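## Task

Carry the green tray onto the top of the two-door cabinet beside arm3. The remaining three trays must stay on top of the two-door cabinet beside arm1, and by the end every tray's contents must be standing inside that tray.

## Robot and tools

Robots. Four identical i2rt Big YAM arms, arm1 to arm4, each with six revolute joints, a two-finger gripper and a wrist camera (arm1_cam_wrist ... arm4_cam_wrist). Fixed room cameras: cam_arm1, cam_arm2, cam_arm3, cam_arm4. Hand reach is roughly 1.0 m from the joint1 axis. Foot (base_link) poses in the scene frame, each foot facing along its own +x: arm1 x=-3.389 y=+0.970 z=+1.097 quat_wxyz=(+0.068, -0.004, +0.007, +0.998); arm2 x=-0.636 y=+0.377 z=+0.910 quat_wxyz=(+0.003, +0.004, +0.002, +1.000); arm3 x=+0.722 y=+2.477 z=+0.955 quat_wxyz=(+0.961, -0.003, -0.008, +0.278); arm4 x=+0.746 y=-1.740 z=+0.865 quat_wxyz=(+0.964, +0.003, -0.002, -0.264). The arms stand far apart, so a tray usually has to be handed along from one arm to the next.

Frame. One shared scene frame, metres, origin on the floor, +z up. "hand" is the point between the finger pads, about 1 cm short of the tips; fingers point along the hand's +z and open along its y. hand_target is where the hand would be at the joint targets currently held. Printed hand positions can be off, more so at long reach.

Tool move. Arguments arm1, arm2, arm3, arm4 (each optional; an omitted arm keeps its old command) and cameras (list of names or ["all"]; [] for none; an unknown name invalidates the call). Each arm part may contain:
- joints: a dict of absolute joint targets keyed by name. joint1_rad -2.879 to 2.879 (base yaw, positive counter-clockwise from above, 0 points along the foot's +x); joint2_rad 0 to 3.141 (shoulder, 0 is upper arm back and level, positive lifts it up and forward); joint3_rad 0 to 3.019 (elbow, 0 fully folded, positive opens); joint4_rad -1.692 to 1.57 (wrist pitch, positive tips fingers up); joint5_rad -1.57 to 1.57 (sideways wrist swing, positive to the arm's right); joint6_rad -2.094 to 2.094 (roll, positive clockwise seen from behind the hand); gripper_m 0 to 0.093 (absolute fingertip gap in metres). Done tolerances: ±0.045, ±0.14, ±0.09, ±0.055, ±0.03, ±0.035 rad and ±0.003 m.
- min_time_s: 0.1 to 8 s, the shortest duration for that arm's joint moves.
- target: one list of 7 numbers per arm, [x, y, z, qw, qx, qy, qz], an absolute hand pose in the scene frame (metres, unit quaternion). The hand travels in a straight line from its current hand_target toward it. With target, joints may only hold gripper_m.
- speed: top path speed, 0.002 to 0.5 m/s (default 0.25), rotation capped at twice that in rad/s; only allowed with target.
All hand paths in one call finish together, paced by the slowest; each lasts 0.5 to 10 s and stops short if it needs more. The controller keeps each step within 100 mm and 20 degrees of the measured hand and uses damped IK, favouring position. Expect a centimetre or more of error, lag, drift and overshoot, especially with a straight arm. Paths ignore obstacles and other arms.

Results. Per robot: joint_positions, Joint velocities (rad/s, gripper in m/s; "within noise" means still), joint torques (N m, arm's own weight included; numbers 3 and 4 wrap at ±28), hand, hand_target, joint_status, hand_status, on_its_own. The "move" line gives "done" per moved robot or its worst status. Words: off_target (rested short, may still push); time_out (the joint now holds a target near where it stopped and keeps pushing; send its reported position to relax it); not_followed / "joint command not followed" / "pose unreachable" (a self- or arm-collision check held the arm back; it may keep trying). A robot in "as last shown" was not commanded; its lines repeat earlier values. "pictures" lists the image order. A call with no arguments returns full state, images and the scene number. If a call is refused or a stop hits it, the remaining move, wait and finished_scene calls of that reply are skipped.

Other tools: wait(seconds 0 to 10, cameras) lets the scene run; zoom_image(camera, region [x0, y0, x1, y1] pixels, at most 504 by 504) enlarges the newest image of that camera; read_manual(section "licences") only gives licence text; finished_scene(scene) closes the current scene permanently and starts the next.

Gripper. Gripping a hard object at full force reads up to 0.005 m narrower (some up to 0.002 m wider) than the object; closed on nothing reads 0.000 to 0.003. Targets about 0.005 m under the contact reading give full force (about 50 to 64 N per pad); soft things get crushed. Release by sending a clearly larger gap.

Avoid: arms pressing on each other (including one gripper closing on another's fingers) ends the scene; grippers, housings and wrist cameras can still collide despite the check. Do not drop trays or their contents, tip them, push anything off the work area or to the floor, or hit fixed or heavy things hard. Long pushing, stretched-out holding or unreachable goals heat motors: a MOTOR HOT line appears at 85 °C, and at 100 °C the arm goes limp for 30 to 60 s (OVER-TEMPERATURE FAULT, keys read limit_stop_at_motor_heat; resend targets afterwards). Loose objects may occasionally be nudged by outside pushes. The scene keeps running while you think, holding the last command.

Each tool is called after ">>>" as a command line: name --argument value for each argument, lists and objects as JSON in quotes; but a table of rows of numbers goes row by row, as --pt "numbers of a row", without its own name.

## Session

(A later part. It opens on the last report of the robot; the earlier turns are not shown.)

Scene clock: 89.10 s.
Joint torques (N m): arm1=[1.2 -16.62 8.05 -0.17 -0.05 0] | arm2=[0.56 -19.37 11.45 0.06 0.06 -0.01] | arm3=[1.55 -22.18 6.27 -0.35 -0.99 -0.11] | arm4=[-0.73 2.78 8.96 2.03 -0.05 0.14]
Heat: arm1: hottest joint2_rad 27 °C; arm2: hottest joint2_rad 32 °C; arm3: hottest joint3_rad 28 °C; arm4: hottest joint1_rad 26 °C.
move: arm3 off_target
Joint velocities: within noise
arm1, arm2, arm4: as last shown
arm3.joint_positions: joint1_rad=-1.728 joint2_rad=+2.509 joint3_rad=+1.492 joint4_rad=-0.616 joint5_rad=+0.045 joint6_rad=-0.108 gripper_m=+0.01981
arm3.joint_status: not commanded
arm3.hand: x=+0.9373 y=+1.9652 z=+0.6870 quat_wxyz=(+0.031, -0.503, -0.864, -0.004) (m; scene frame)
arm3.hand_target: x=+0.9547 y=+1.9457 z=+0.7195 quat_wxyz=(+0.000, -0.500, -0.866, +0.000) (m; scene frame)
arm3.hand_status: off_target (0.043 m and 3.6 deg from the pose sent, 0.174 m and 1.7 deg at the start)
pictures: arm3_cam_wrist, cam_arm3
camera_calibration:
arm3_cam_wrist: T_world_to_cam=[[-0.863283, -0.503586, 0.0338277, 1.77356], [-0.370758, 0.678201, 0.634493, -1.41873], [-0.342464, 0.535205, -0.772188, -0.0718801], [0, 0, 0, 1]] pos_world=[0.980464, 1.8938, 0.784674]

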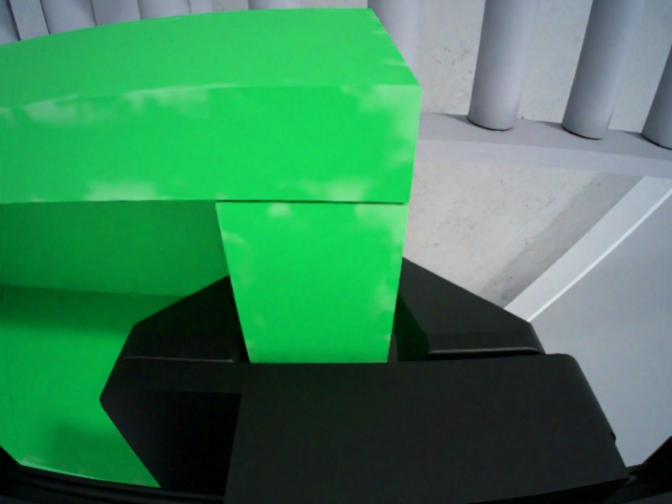

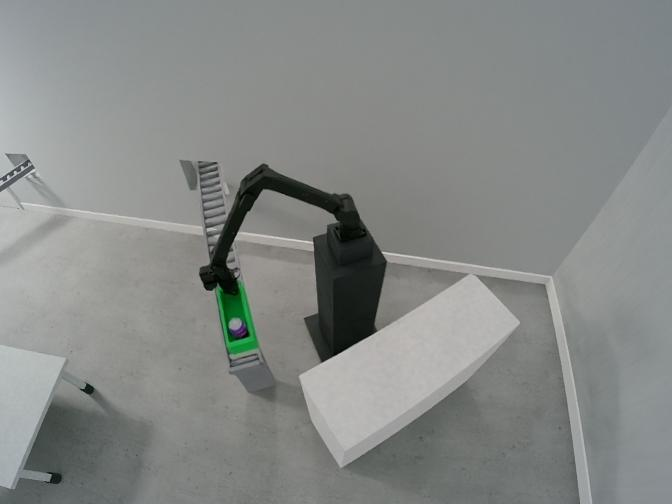

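>>> move --arm3 '{"target":[0.945,1.955,1.04,0,0.5,0.866,0],"speed":0.18}'

>>> move --arm3 '{"joints":{"joint1_rad":-0.066,"joint6_rad":-0.23},"min_time_s":4}' --cameras '["arm3_cam_wrist","cam_arm3"]'

Scene clock: 92.20 s.
Joint torques (N m): arm1=[1.26 -16.62 8.03 -0.17 -0.05 0.01] | arm2=[0.56 -19.37 11.45 0.06 0.06 -0.01] | arm3=[1.55 -19.78 14.2 -0.58 -1.01 -0.14] | arm4=[-0.73 2.78 8.96 2.03 -0.05 0.14]
Heat: arm1: hottest joint2_rad 27 °C; arm2: hottest joint2_rad 32 °C; arm3: hottest joint3_rad 28 °C; arm4: hottest joint1_rad 26 °C.
move: arm3 off_target
Joint velocities: within noise
arm1, arm2, arm4: as last shown
arm3.joint_positions: joint1_rad=-1.728 joint2_rad=+1.955 joint3_rad=+1.471 joint4_rad=-1.194 joint5_rad=+0.046 joint6_rad=-0.107 gripper_m=+0.01981
arm3.joint_status: not commanded
arm3.hand: x=+0.9266 y=+1.9788 z=+0.9917 quat_wxyz=(+0.049, -0.503, -0.863, -0.017) (m; scene frame)
arm3.hand_target: x=+0.9436 y=+1.9578 z=+1.0402 quat_wxyz=(+0.000, -0.499, -0.866, +0.000) (m; scene frame)
arm3.hand_status: off_target (0.057 m and 5.9 deg from the pose sent, 0.353 m and 3.6 deg at the start)
pictures: none

Scene clock: 96.83 s.
Joint torques (N m): arm1=[1.26 -16.62 8.05 -0.17 -0.05 0] | arm2=[0.56 -19.31 11.45 0.06 0.06 -0.01] | arm3=[0.15 -19.96 14.22 -0.55 -0.89 -0.29] | arm4=[-0.73 2.78 8.98 2.03 -0.05 0.13]
Heat: arm1: hottest joint2_rad 27 °C; arm2: hottest joint2_rad 32 °C; arm3: hottest joint3_rad 29 °C; arm4: hottest joint1_rad 26 °C.
move: arm3 done
Joint velocities: within noise
arm1, arm2, arm4: as last shown
arm3.joint_positions: joint1_rad=-0.058 joint2_rad=+1.955 joint3_rad=+1.471 joint4_rad=-1.194 joint5_rad=+0.043 joint6_rad=-0.206 gripper_m=+0.01981
arm3.joint_status: all done
arm3.hand: x=+1.1965 y=+2.7306 z=+0.9944 quat_wxyz=(+0.042, +0.349, -0.936, +0.033) (m; scene frame)
arm3.hand_target: x=+1.2188 y=+2.7437 z=+1.0430 quat_wxyz=(-0.004, +0.356, -0.935, +0.012) (m; scene frame)
arm3.hand_status: not commanded
pictures: arm3_cam_wrist, cam_arm3
camera_calibration:
arm3_cam_wrist: T_world_to_cam=[[0.663986, -0.746622, 0.0409631, 1.2015], [-0.57355, -0.47339, 0.668538, 1.31664], [-0.479754, -0.467394, -0.742549, 2.71716], [0, 0, 0, 1]] pos_world=[1.26095, 2.79033, 1.08819]

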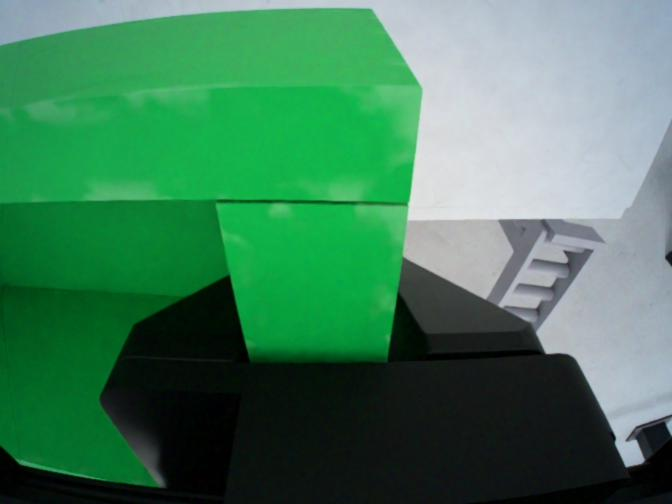

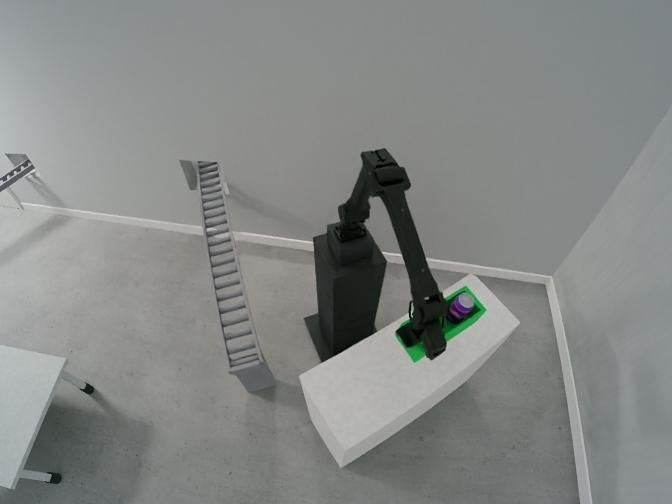

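>>> move --arm3 '{"target":[1.215,2.745,0.88,0,0.354,-0.935,0],"speed":0.15}' --cameras '["cam_arm3"]'

>>> zoom_image --camera "cam_arm3" --region '[290, 250, 530, 470]'

Scene clock: 99.10 s.
Joint torques (N m): arm1=[1.2 -16.56 8.06 -0.17 -0.05 0] | arm2=[0.56 -19.31 11.45 0.06 0.06 -0.01] | arm3=[0.26 -19.43 8.65 0.46 -1.05 -0.22] | arm4=[-0.73 2.78 8.96 2.02 -0.05 0.14]
Heat: arm1: hottest joint2_rad 27 °C; arm2: hottest joint2_rad 32 °C; arm3: hottest joint3_rad 29 °C; arm4: hottest joint1_rad 26 °C.
move: arm3 off_target
Joint velocities: within noise
arm1.joint_positions: joint1_rad=+1.543 joint2_rad=+2.157 joint3_rad=+1.590 joint4_rad=-1.007 joint5_rad=+0.010 joint6_rad=-0.155 gripper_m=+0.04996
arm1.joint_status: not commanded
arm1.hand: x=-3.4899 y=+0.3687 z=+1.0605 quat_wxyz=(+0.003, +0.710, +0.704, -0.004) (m; scene frame)
arm1.hand_target: x=-3.4800 y=+0.3700 z=+1.0600 quat_wxyz=(+0.000, +0.707, +0.707, +0.000) (m; scene frame)
arm1.hand_status: not commanded
arm2.joint_positions: joint1_rad=-0.748 joint2_rad=+2.091 joint3_rad=+1.643 joint4_rad=-1.185 joint5_rad=+0.007 joint6_rad=+0.293 gripper_m=+0.04996
arm2.joint_status: not commanded
arm2.hand: x=-1.0701 y=+0.7877 z=+0.9242 quat_wxyz=(+0.007, +0.866, -0.500, +0.029) (m; scene frame)
arm2.hand_target: x=-1.0890 y=+0.7989 z=+0.9505 quat_wxyz=(+0.000, +0.866, -0.500, +0.000) (m; scene frame)
arm2.hand_status: not commanded
arm3.joint_positions: joint1_rad=-0.058 joint2_rad=+2.149 joint3_rad=+1.373 joint4_rad=-0.864 joint5_rad=+0.023 joint6_rad=-0.210 gripper_m=+0.01981
arm3.joint_status: not commanded
arm3.hand: x=+1.1998 y=+2.7347 z=+0.8582 quat_wxyz=(+0.025, +0.350, -0.936, +0.020) (m; scene frame)
arm3.hand_target: x=+1.2145 y=+2.7447 z=+0.8802 quat_wxyz=(+0.000, +0.355, -0.935, +0.001) (m; scene frame)
arm3.hand_status: off_target (0.028 m and 3.7 deg from the pose sent, 0.117 m and 6.2 deg at the start)
arm4.joint_positions: joint1_rad=-0.546 joint2_rad=+0.615 joint3_rad=+1.544 joint4_rad=-1.256 joint5_rad=-0.261 joint6_rad=-0.380 gripper_m=+0.09396
arm4.joint_status: not commanded
arm4.hand: x=+0.8806 y=-1.9065 z=+1.4980 quat_wxyz=(-0.502, -0.207, -0.782, +0.305) (m; scene frame)
arm4.hand_target: x=+0.8787 y=-1.9029 z=+1.5072 quat_wxyz=(-0.508, -0.204, -0.776, +0.312) (m; scene frame)
arm4.hand_status: not commanded
pictures: cam_arm3

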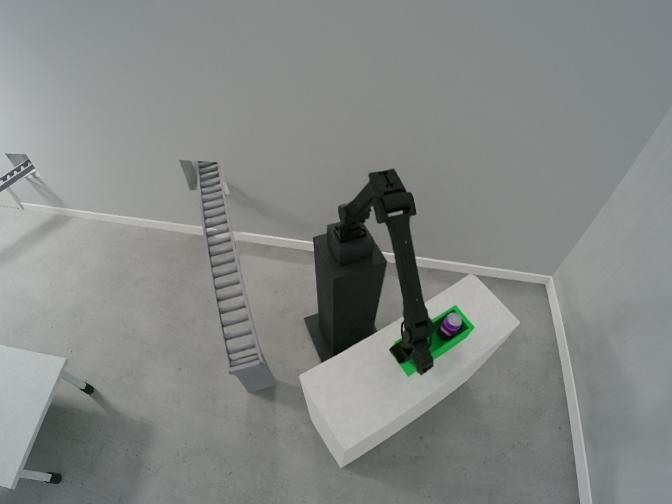

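Scaled by 2.100 from the camera's 672x504 image, which has a finer 960x720 frame.

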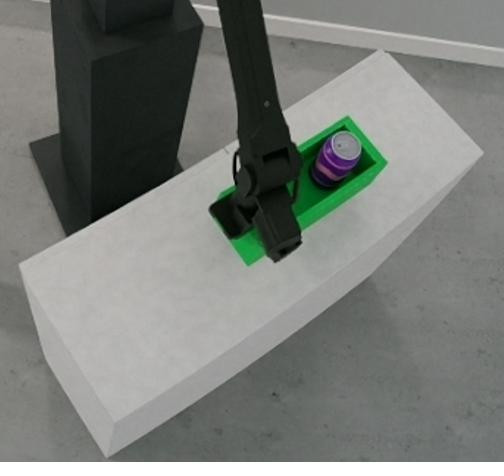

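>>> move --arm3 '{"target":[1.203,2.735,0.83,0,0.354,-0.935,0],"speed":0.08}'

>>> move --arm3 '{"target":[1.203,2.735,0.8,0,0.354,-0.935,0],"speed":0.06}'

>>> move --arm3 '{"target":[1.203,2.735,0.78,0,0.354,-0.935,0],"speed":0.05}' --cameras '["cam_arm3","arm3_cam_wrist"]'

>>> zoom_image --camera "cam_arm3" --region '[290, 250, 530, 470]'

Scene clock: 100.93 s.
Joint torques (N m): arm1=[1.2 -16.56 8.05 -0.16 -0.05 0] | arm2=[0.62 -19.31 11.45 0.06 0.06 -0.01] | arm3=[0.09 -18.78 7.51 0.49 -0.78 -0.24] | arm4=[-0.73 2.78 8.96 2.03 -0.05 0.14]
Heat: arm1: hottest joint2_rad 27 °C; arm2: hottest joint2_rad 32 °C; arm3: hottest joint3_rad 29 °C; arm4: hottest joint1_rad 26 °C.
move: arm3 off_target
Joint velocities: within noise
arm1, arm2, arm4: as last shown
arm3.joint_positions: joint1_rad=-0.060 joint2_rad=+2.207 joint3_rad=+1.317 joint4_rad=-0.741 joint5_rad=+0.015 joint6_rad=-0.215 gripper_m=+0.01981
arm3.joint_status: not commanded
arm3.hand: x=+1.1878 y=+2.7277 z=+0.8127 quat_wxyz=(+0.021, +0.351, -0.936, +0.016) (m; scene frame)
arm3.hand_target: x=+1.2027 y=+2.7347 z=+0.8302 quat_wxyz=(+0.000, +0.354, -0.935, +0.001) (m; scene frame)
arm3.hand_status: off_target (0.024 m and 3.1 deg from the pose sent, 0.028 m and 3.7 deg at the start)
pictures: none

Scene clock: 101.93 s.
Joint torques (N m): arm1=[1.2 -16.62 8.05 -0.17 -0.05 0] | arm2=[0.56 -19.37 11.47 0.06 0.06 -0.01] | arm3=[0.32 -16.26 7.86 0.95 -0.19 -0.16] | arm4=[-0.73 2.84 8.96 2.03 -0.05 0.14]
Heat: arm1: hottest joint2_rad 27 °C; arm2: hottest joint2_rad 32 °C; arm3: hottest joint3_rad 29 °C; arm4: hottest joint1_rad 26 °C.
move: arm3 off_target
Joint velocities: within noise
arm1, arm2, arm4: as last shown
arm3.joint_positions: joint1_rad=-0.062 joint2_rad=+2.231 joint3_rad=+1.317 joint4_rad=-0.696 joint5_rad=-0.003 joint6_rad=-0.221 gripper_m=+0.01981
arm3.joint_status: not commanded
arm3.hand: x=+1.1908 y=+2.7314 z=+0.8000 quat_wxyz=(+0.012, +0.353, -0.936, +0.006) (m; scene frame)
arm3.hand_target: x=+1.2028 y=+2.7349 z=+0.8003 quat_wxyz=(+0.000, +0.354, -0.935, +0.000) (m; scene frame)
arm3.hand_status: off_target (0.013 m and 1.6 deg from the pose sent, 0.021 m and 3.1 deg at the start)
pictures: none

Scene clock: 102.90 s.
Joint torques (N m): arm1=[1.26 -16.62 8.05 -0.17 -0.05 0] | arm2=[0.56 -19.31 11.45 0.06 0.06 -0.01] | arm3=[0.38 -13.63 8.13 1.91 -0.21 -0.09] | arm4=[-0.73 2.78 8.96 2.02 -0.05 0.14]
Heat: arm1: hottest joint2_rad 27 °C; arm2: hottest joint2_rad 32 °C; arm3: hottest joint3_rad 29 °C; arm4: hottest joint1_rad 26 °C.
move: arm3 off_target
Joint velocities: within noise
arm1, arm2, arm4: as last shown
arm3.joint_positions: joint1_rad=-0.062 joint2_rad=+2.232 joint3_rad=+1.317 joint4_rad=-0.682 joint5_rad=-0.003 joint6_rad=-0.228 gripper_m=+0.01981
arm3.joint_status: not commanded
arm3.hand: x=+1.1936 y=+2.7329 z=+0.7995 quat_wxyz=(+0.006, +0.357, -0.934, +0.005) (m; scene frame)
arm3.hand_target: x=+1.2020 y=+2.7345 z=+0.7807 quat_wxyz=(+0.000, +0.354, -0.935, +0.000) (m; scene frame)
arm3.hand_status: off_target (0.022 m and 0.9 deg from the pose sent, 0.024 m and 1.6 deg at the start)
pictures: arm3_cam_wrist, cam_arm3
camera_calibration:
arm3_cam_wrist: T_world_to_cam=[[0.674273, -0.738353, 0.013838, 1.20008], [-0.595845, -0.532872, 0.600846, 1.68956], [-0.436262, -0.413379, -0.799245, 2.41794], [0, 0, 0, 1]] pos_world=[1.25239, 2.78593, 0.900754]

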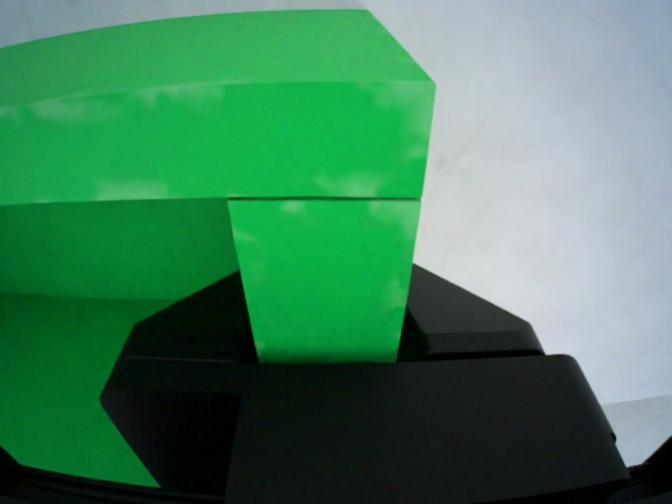

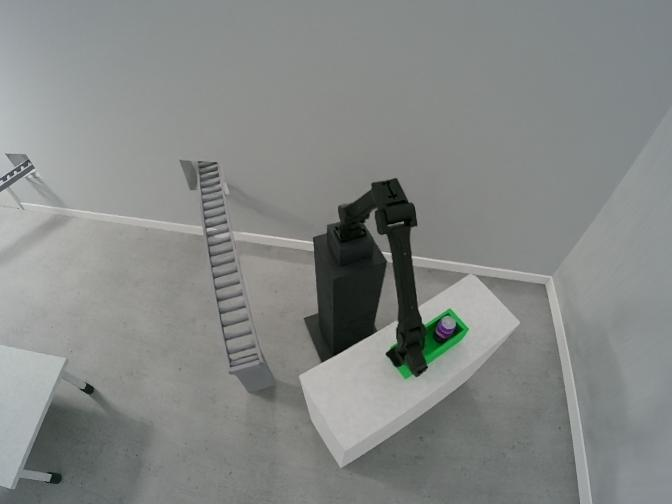

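Scaled by 2.100 from the camera's 672x504 image, which has a finer 960x720 frame.

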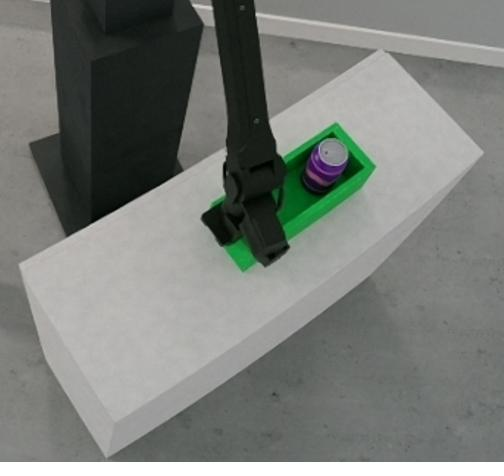

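Settled. Release and retreat.

>>> move --arm3 '{"target":[1.203,2.735,0.798,0,0.354,-0.935,0],"joints":{"gripper_m":0.055},"speed":0.05}'

>>> move --arm3 '{"target":[1.203,2.735,0.98,0,0.354,-0.935,0],"speed":0.15}' --cameras '["cam_arm3","arm3_cam_wrist","cam_arm1"]'

Scene clock: 104.13 s.
Joint torques (N m): arm1=[1.26 -16.56 8.05 -0.17 -0.05 0] | arm2=[0.56 -19.31 11.45 0.06 0.07 -0.01] | arm3=[0.5 -16.73 7.69 -0.16 -0.04 -0.1] | arm4=[-0.73 2.78 8.98 2.03 -0.05 0.14]
Heat: arm1: hottest joint2_rad 27 °C; arm2: hottest joint2_rad 32 °C; arm3: hottest joint3_rad 29 °C; arm4: hottest joint1_rad 26 °C.
move: arm3 done
Joint velocities: within noise
arm1, arm2, arm4: as last shown
arm3.joint_positions: joint1_rad=-0.066 joint2_rad=+2.239 joint3_rad=+1.320 joint4_rad=-0.666 joint5_rad=-0.008 joint6_rad=-0.227 gripper_m=+0.05493
arm3.joint_status: all done
arm3.hand: x=+1.1973 y=+2.7336 z=+0.7965 quat_wxyz=(+0.000, +0.354, -0.935, +0.001) (m; scene frame)
arm3.hand_target: x=+1.2030 y=+2.7352 z=+0.7982 quat_wxyz=(+0.000, +0.354, -0.935, +0.000) (m; scene frame)
arm3.hand_status: done (0.006 m and 0.1 deg from the pose sent, 0.010 m and 0.9 deg at the start)
pictures: none

Scene clock: 106.13 s.
Joint torques (N m): arm1=[1.26 -16.62 8.05 -0.16 -0.05 0] | arm2=[0.56 -19.31 11.45 0.06 0.06 -0.01] | arm3=[0.15 -16.5 11.37 -0.16 0 -0.13] | arm4=[-0.73 2.84 8.96 2.03 -0.04 0.14]
Heat: arm1: hottest joint2_rad 27 °C; arm2: hottest joint2_rad 33 °C; arm3: hottest joint3_rad 29 °C; arm4: hottest joint1_rad 26 °C.
move: arm3 off_target
Joint velocities: within noise
arm1, arm2, arm4: as last shown
arm3.joint_positions: joint1_rad=-0.066 joint2_rad=+1.943 joint3_rad=+1.363 joint4_rad=-1.039 joint5_rad=-0.009 joint6_rad=-0.227 gripper_m=+0.05494
arm3.joint_status: not commanded
arm3.hand: x=+1.1876 y=+2.7305 z=+0.9636 quat_wxyz=(+0.017, +0.354, -0.935, +0.003) (m; scene frame)
arm3.hand_target: x=+1.2025 y=+2.7348 z=+0.9803 quat_wxyz=(+0.000, +0.354, -0.935, +0.000) (m; scene frame)
arm3.hand_status: off_target (0.023 m and 2.0 deg from the pose sent, 0.184 m and 0.2 deg at the start)
pictures: arm3_cam_wrist, cam_arm1, cam_arm3
camera_calibration:
arm3_cam_wrist: T_world_to_cam=[[0.670808, -0.741627, 0.00255658, 1.22383], [-0.584699, -0.526738, 0.616988, 1.54065], [-0.456228, -0.415375, -0.786969, 2.56275], [0, 0, 0, 1]] pos_world=[1.24906, 2.78364, 1.06312]

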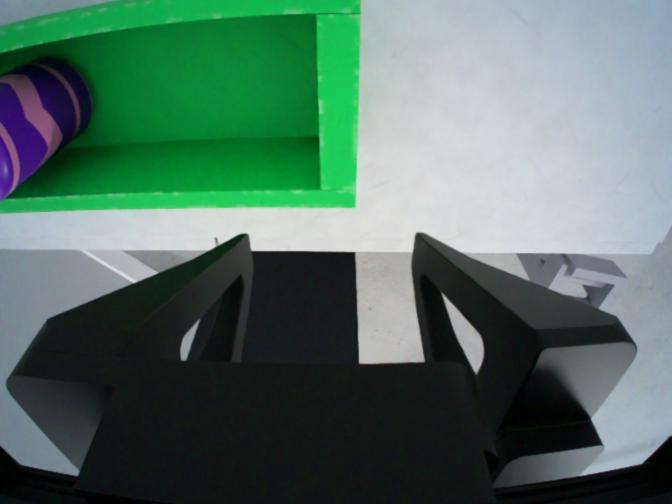

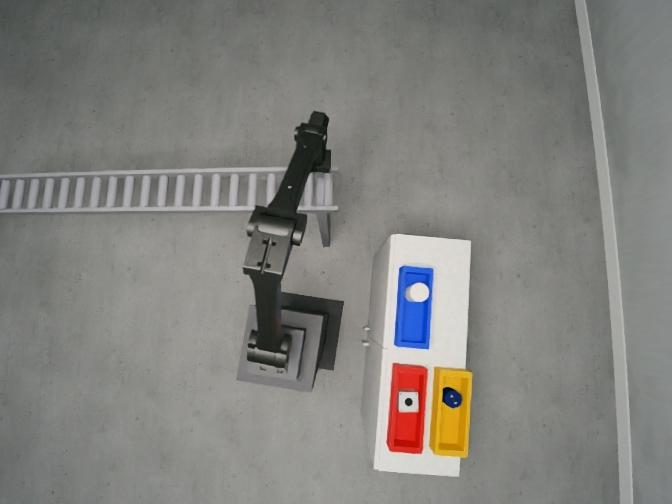

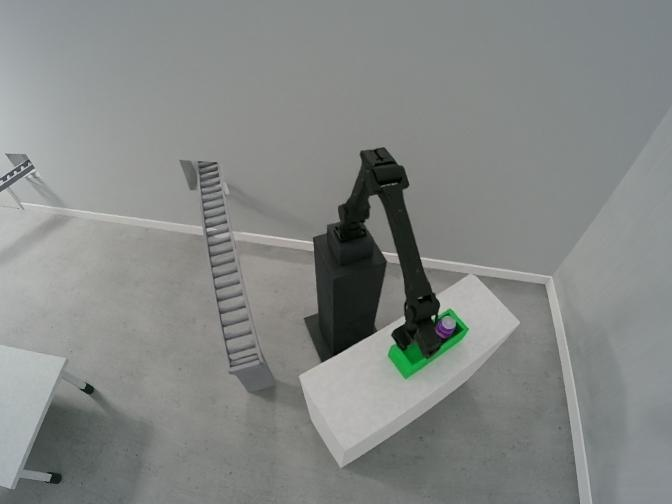

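>>> finished_scene --scene 2

The scene is finished: the task was done.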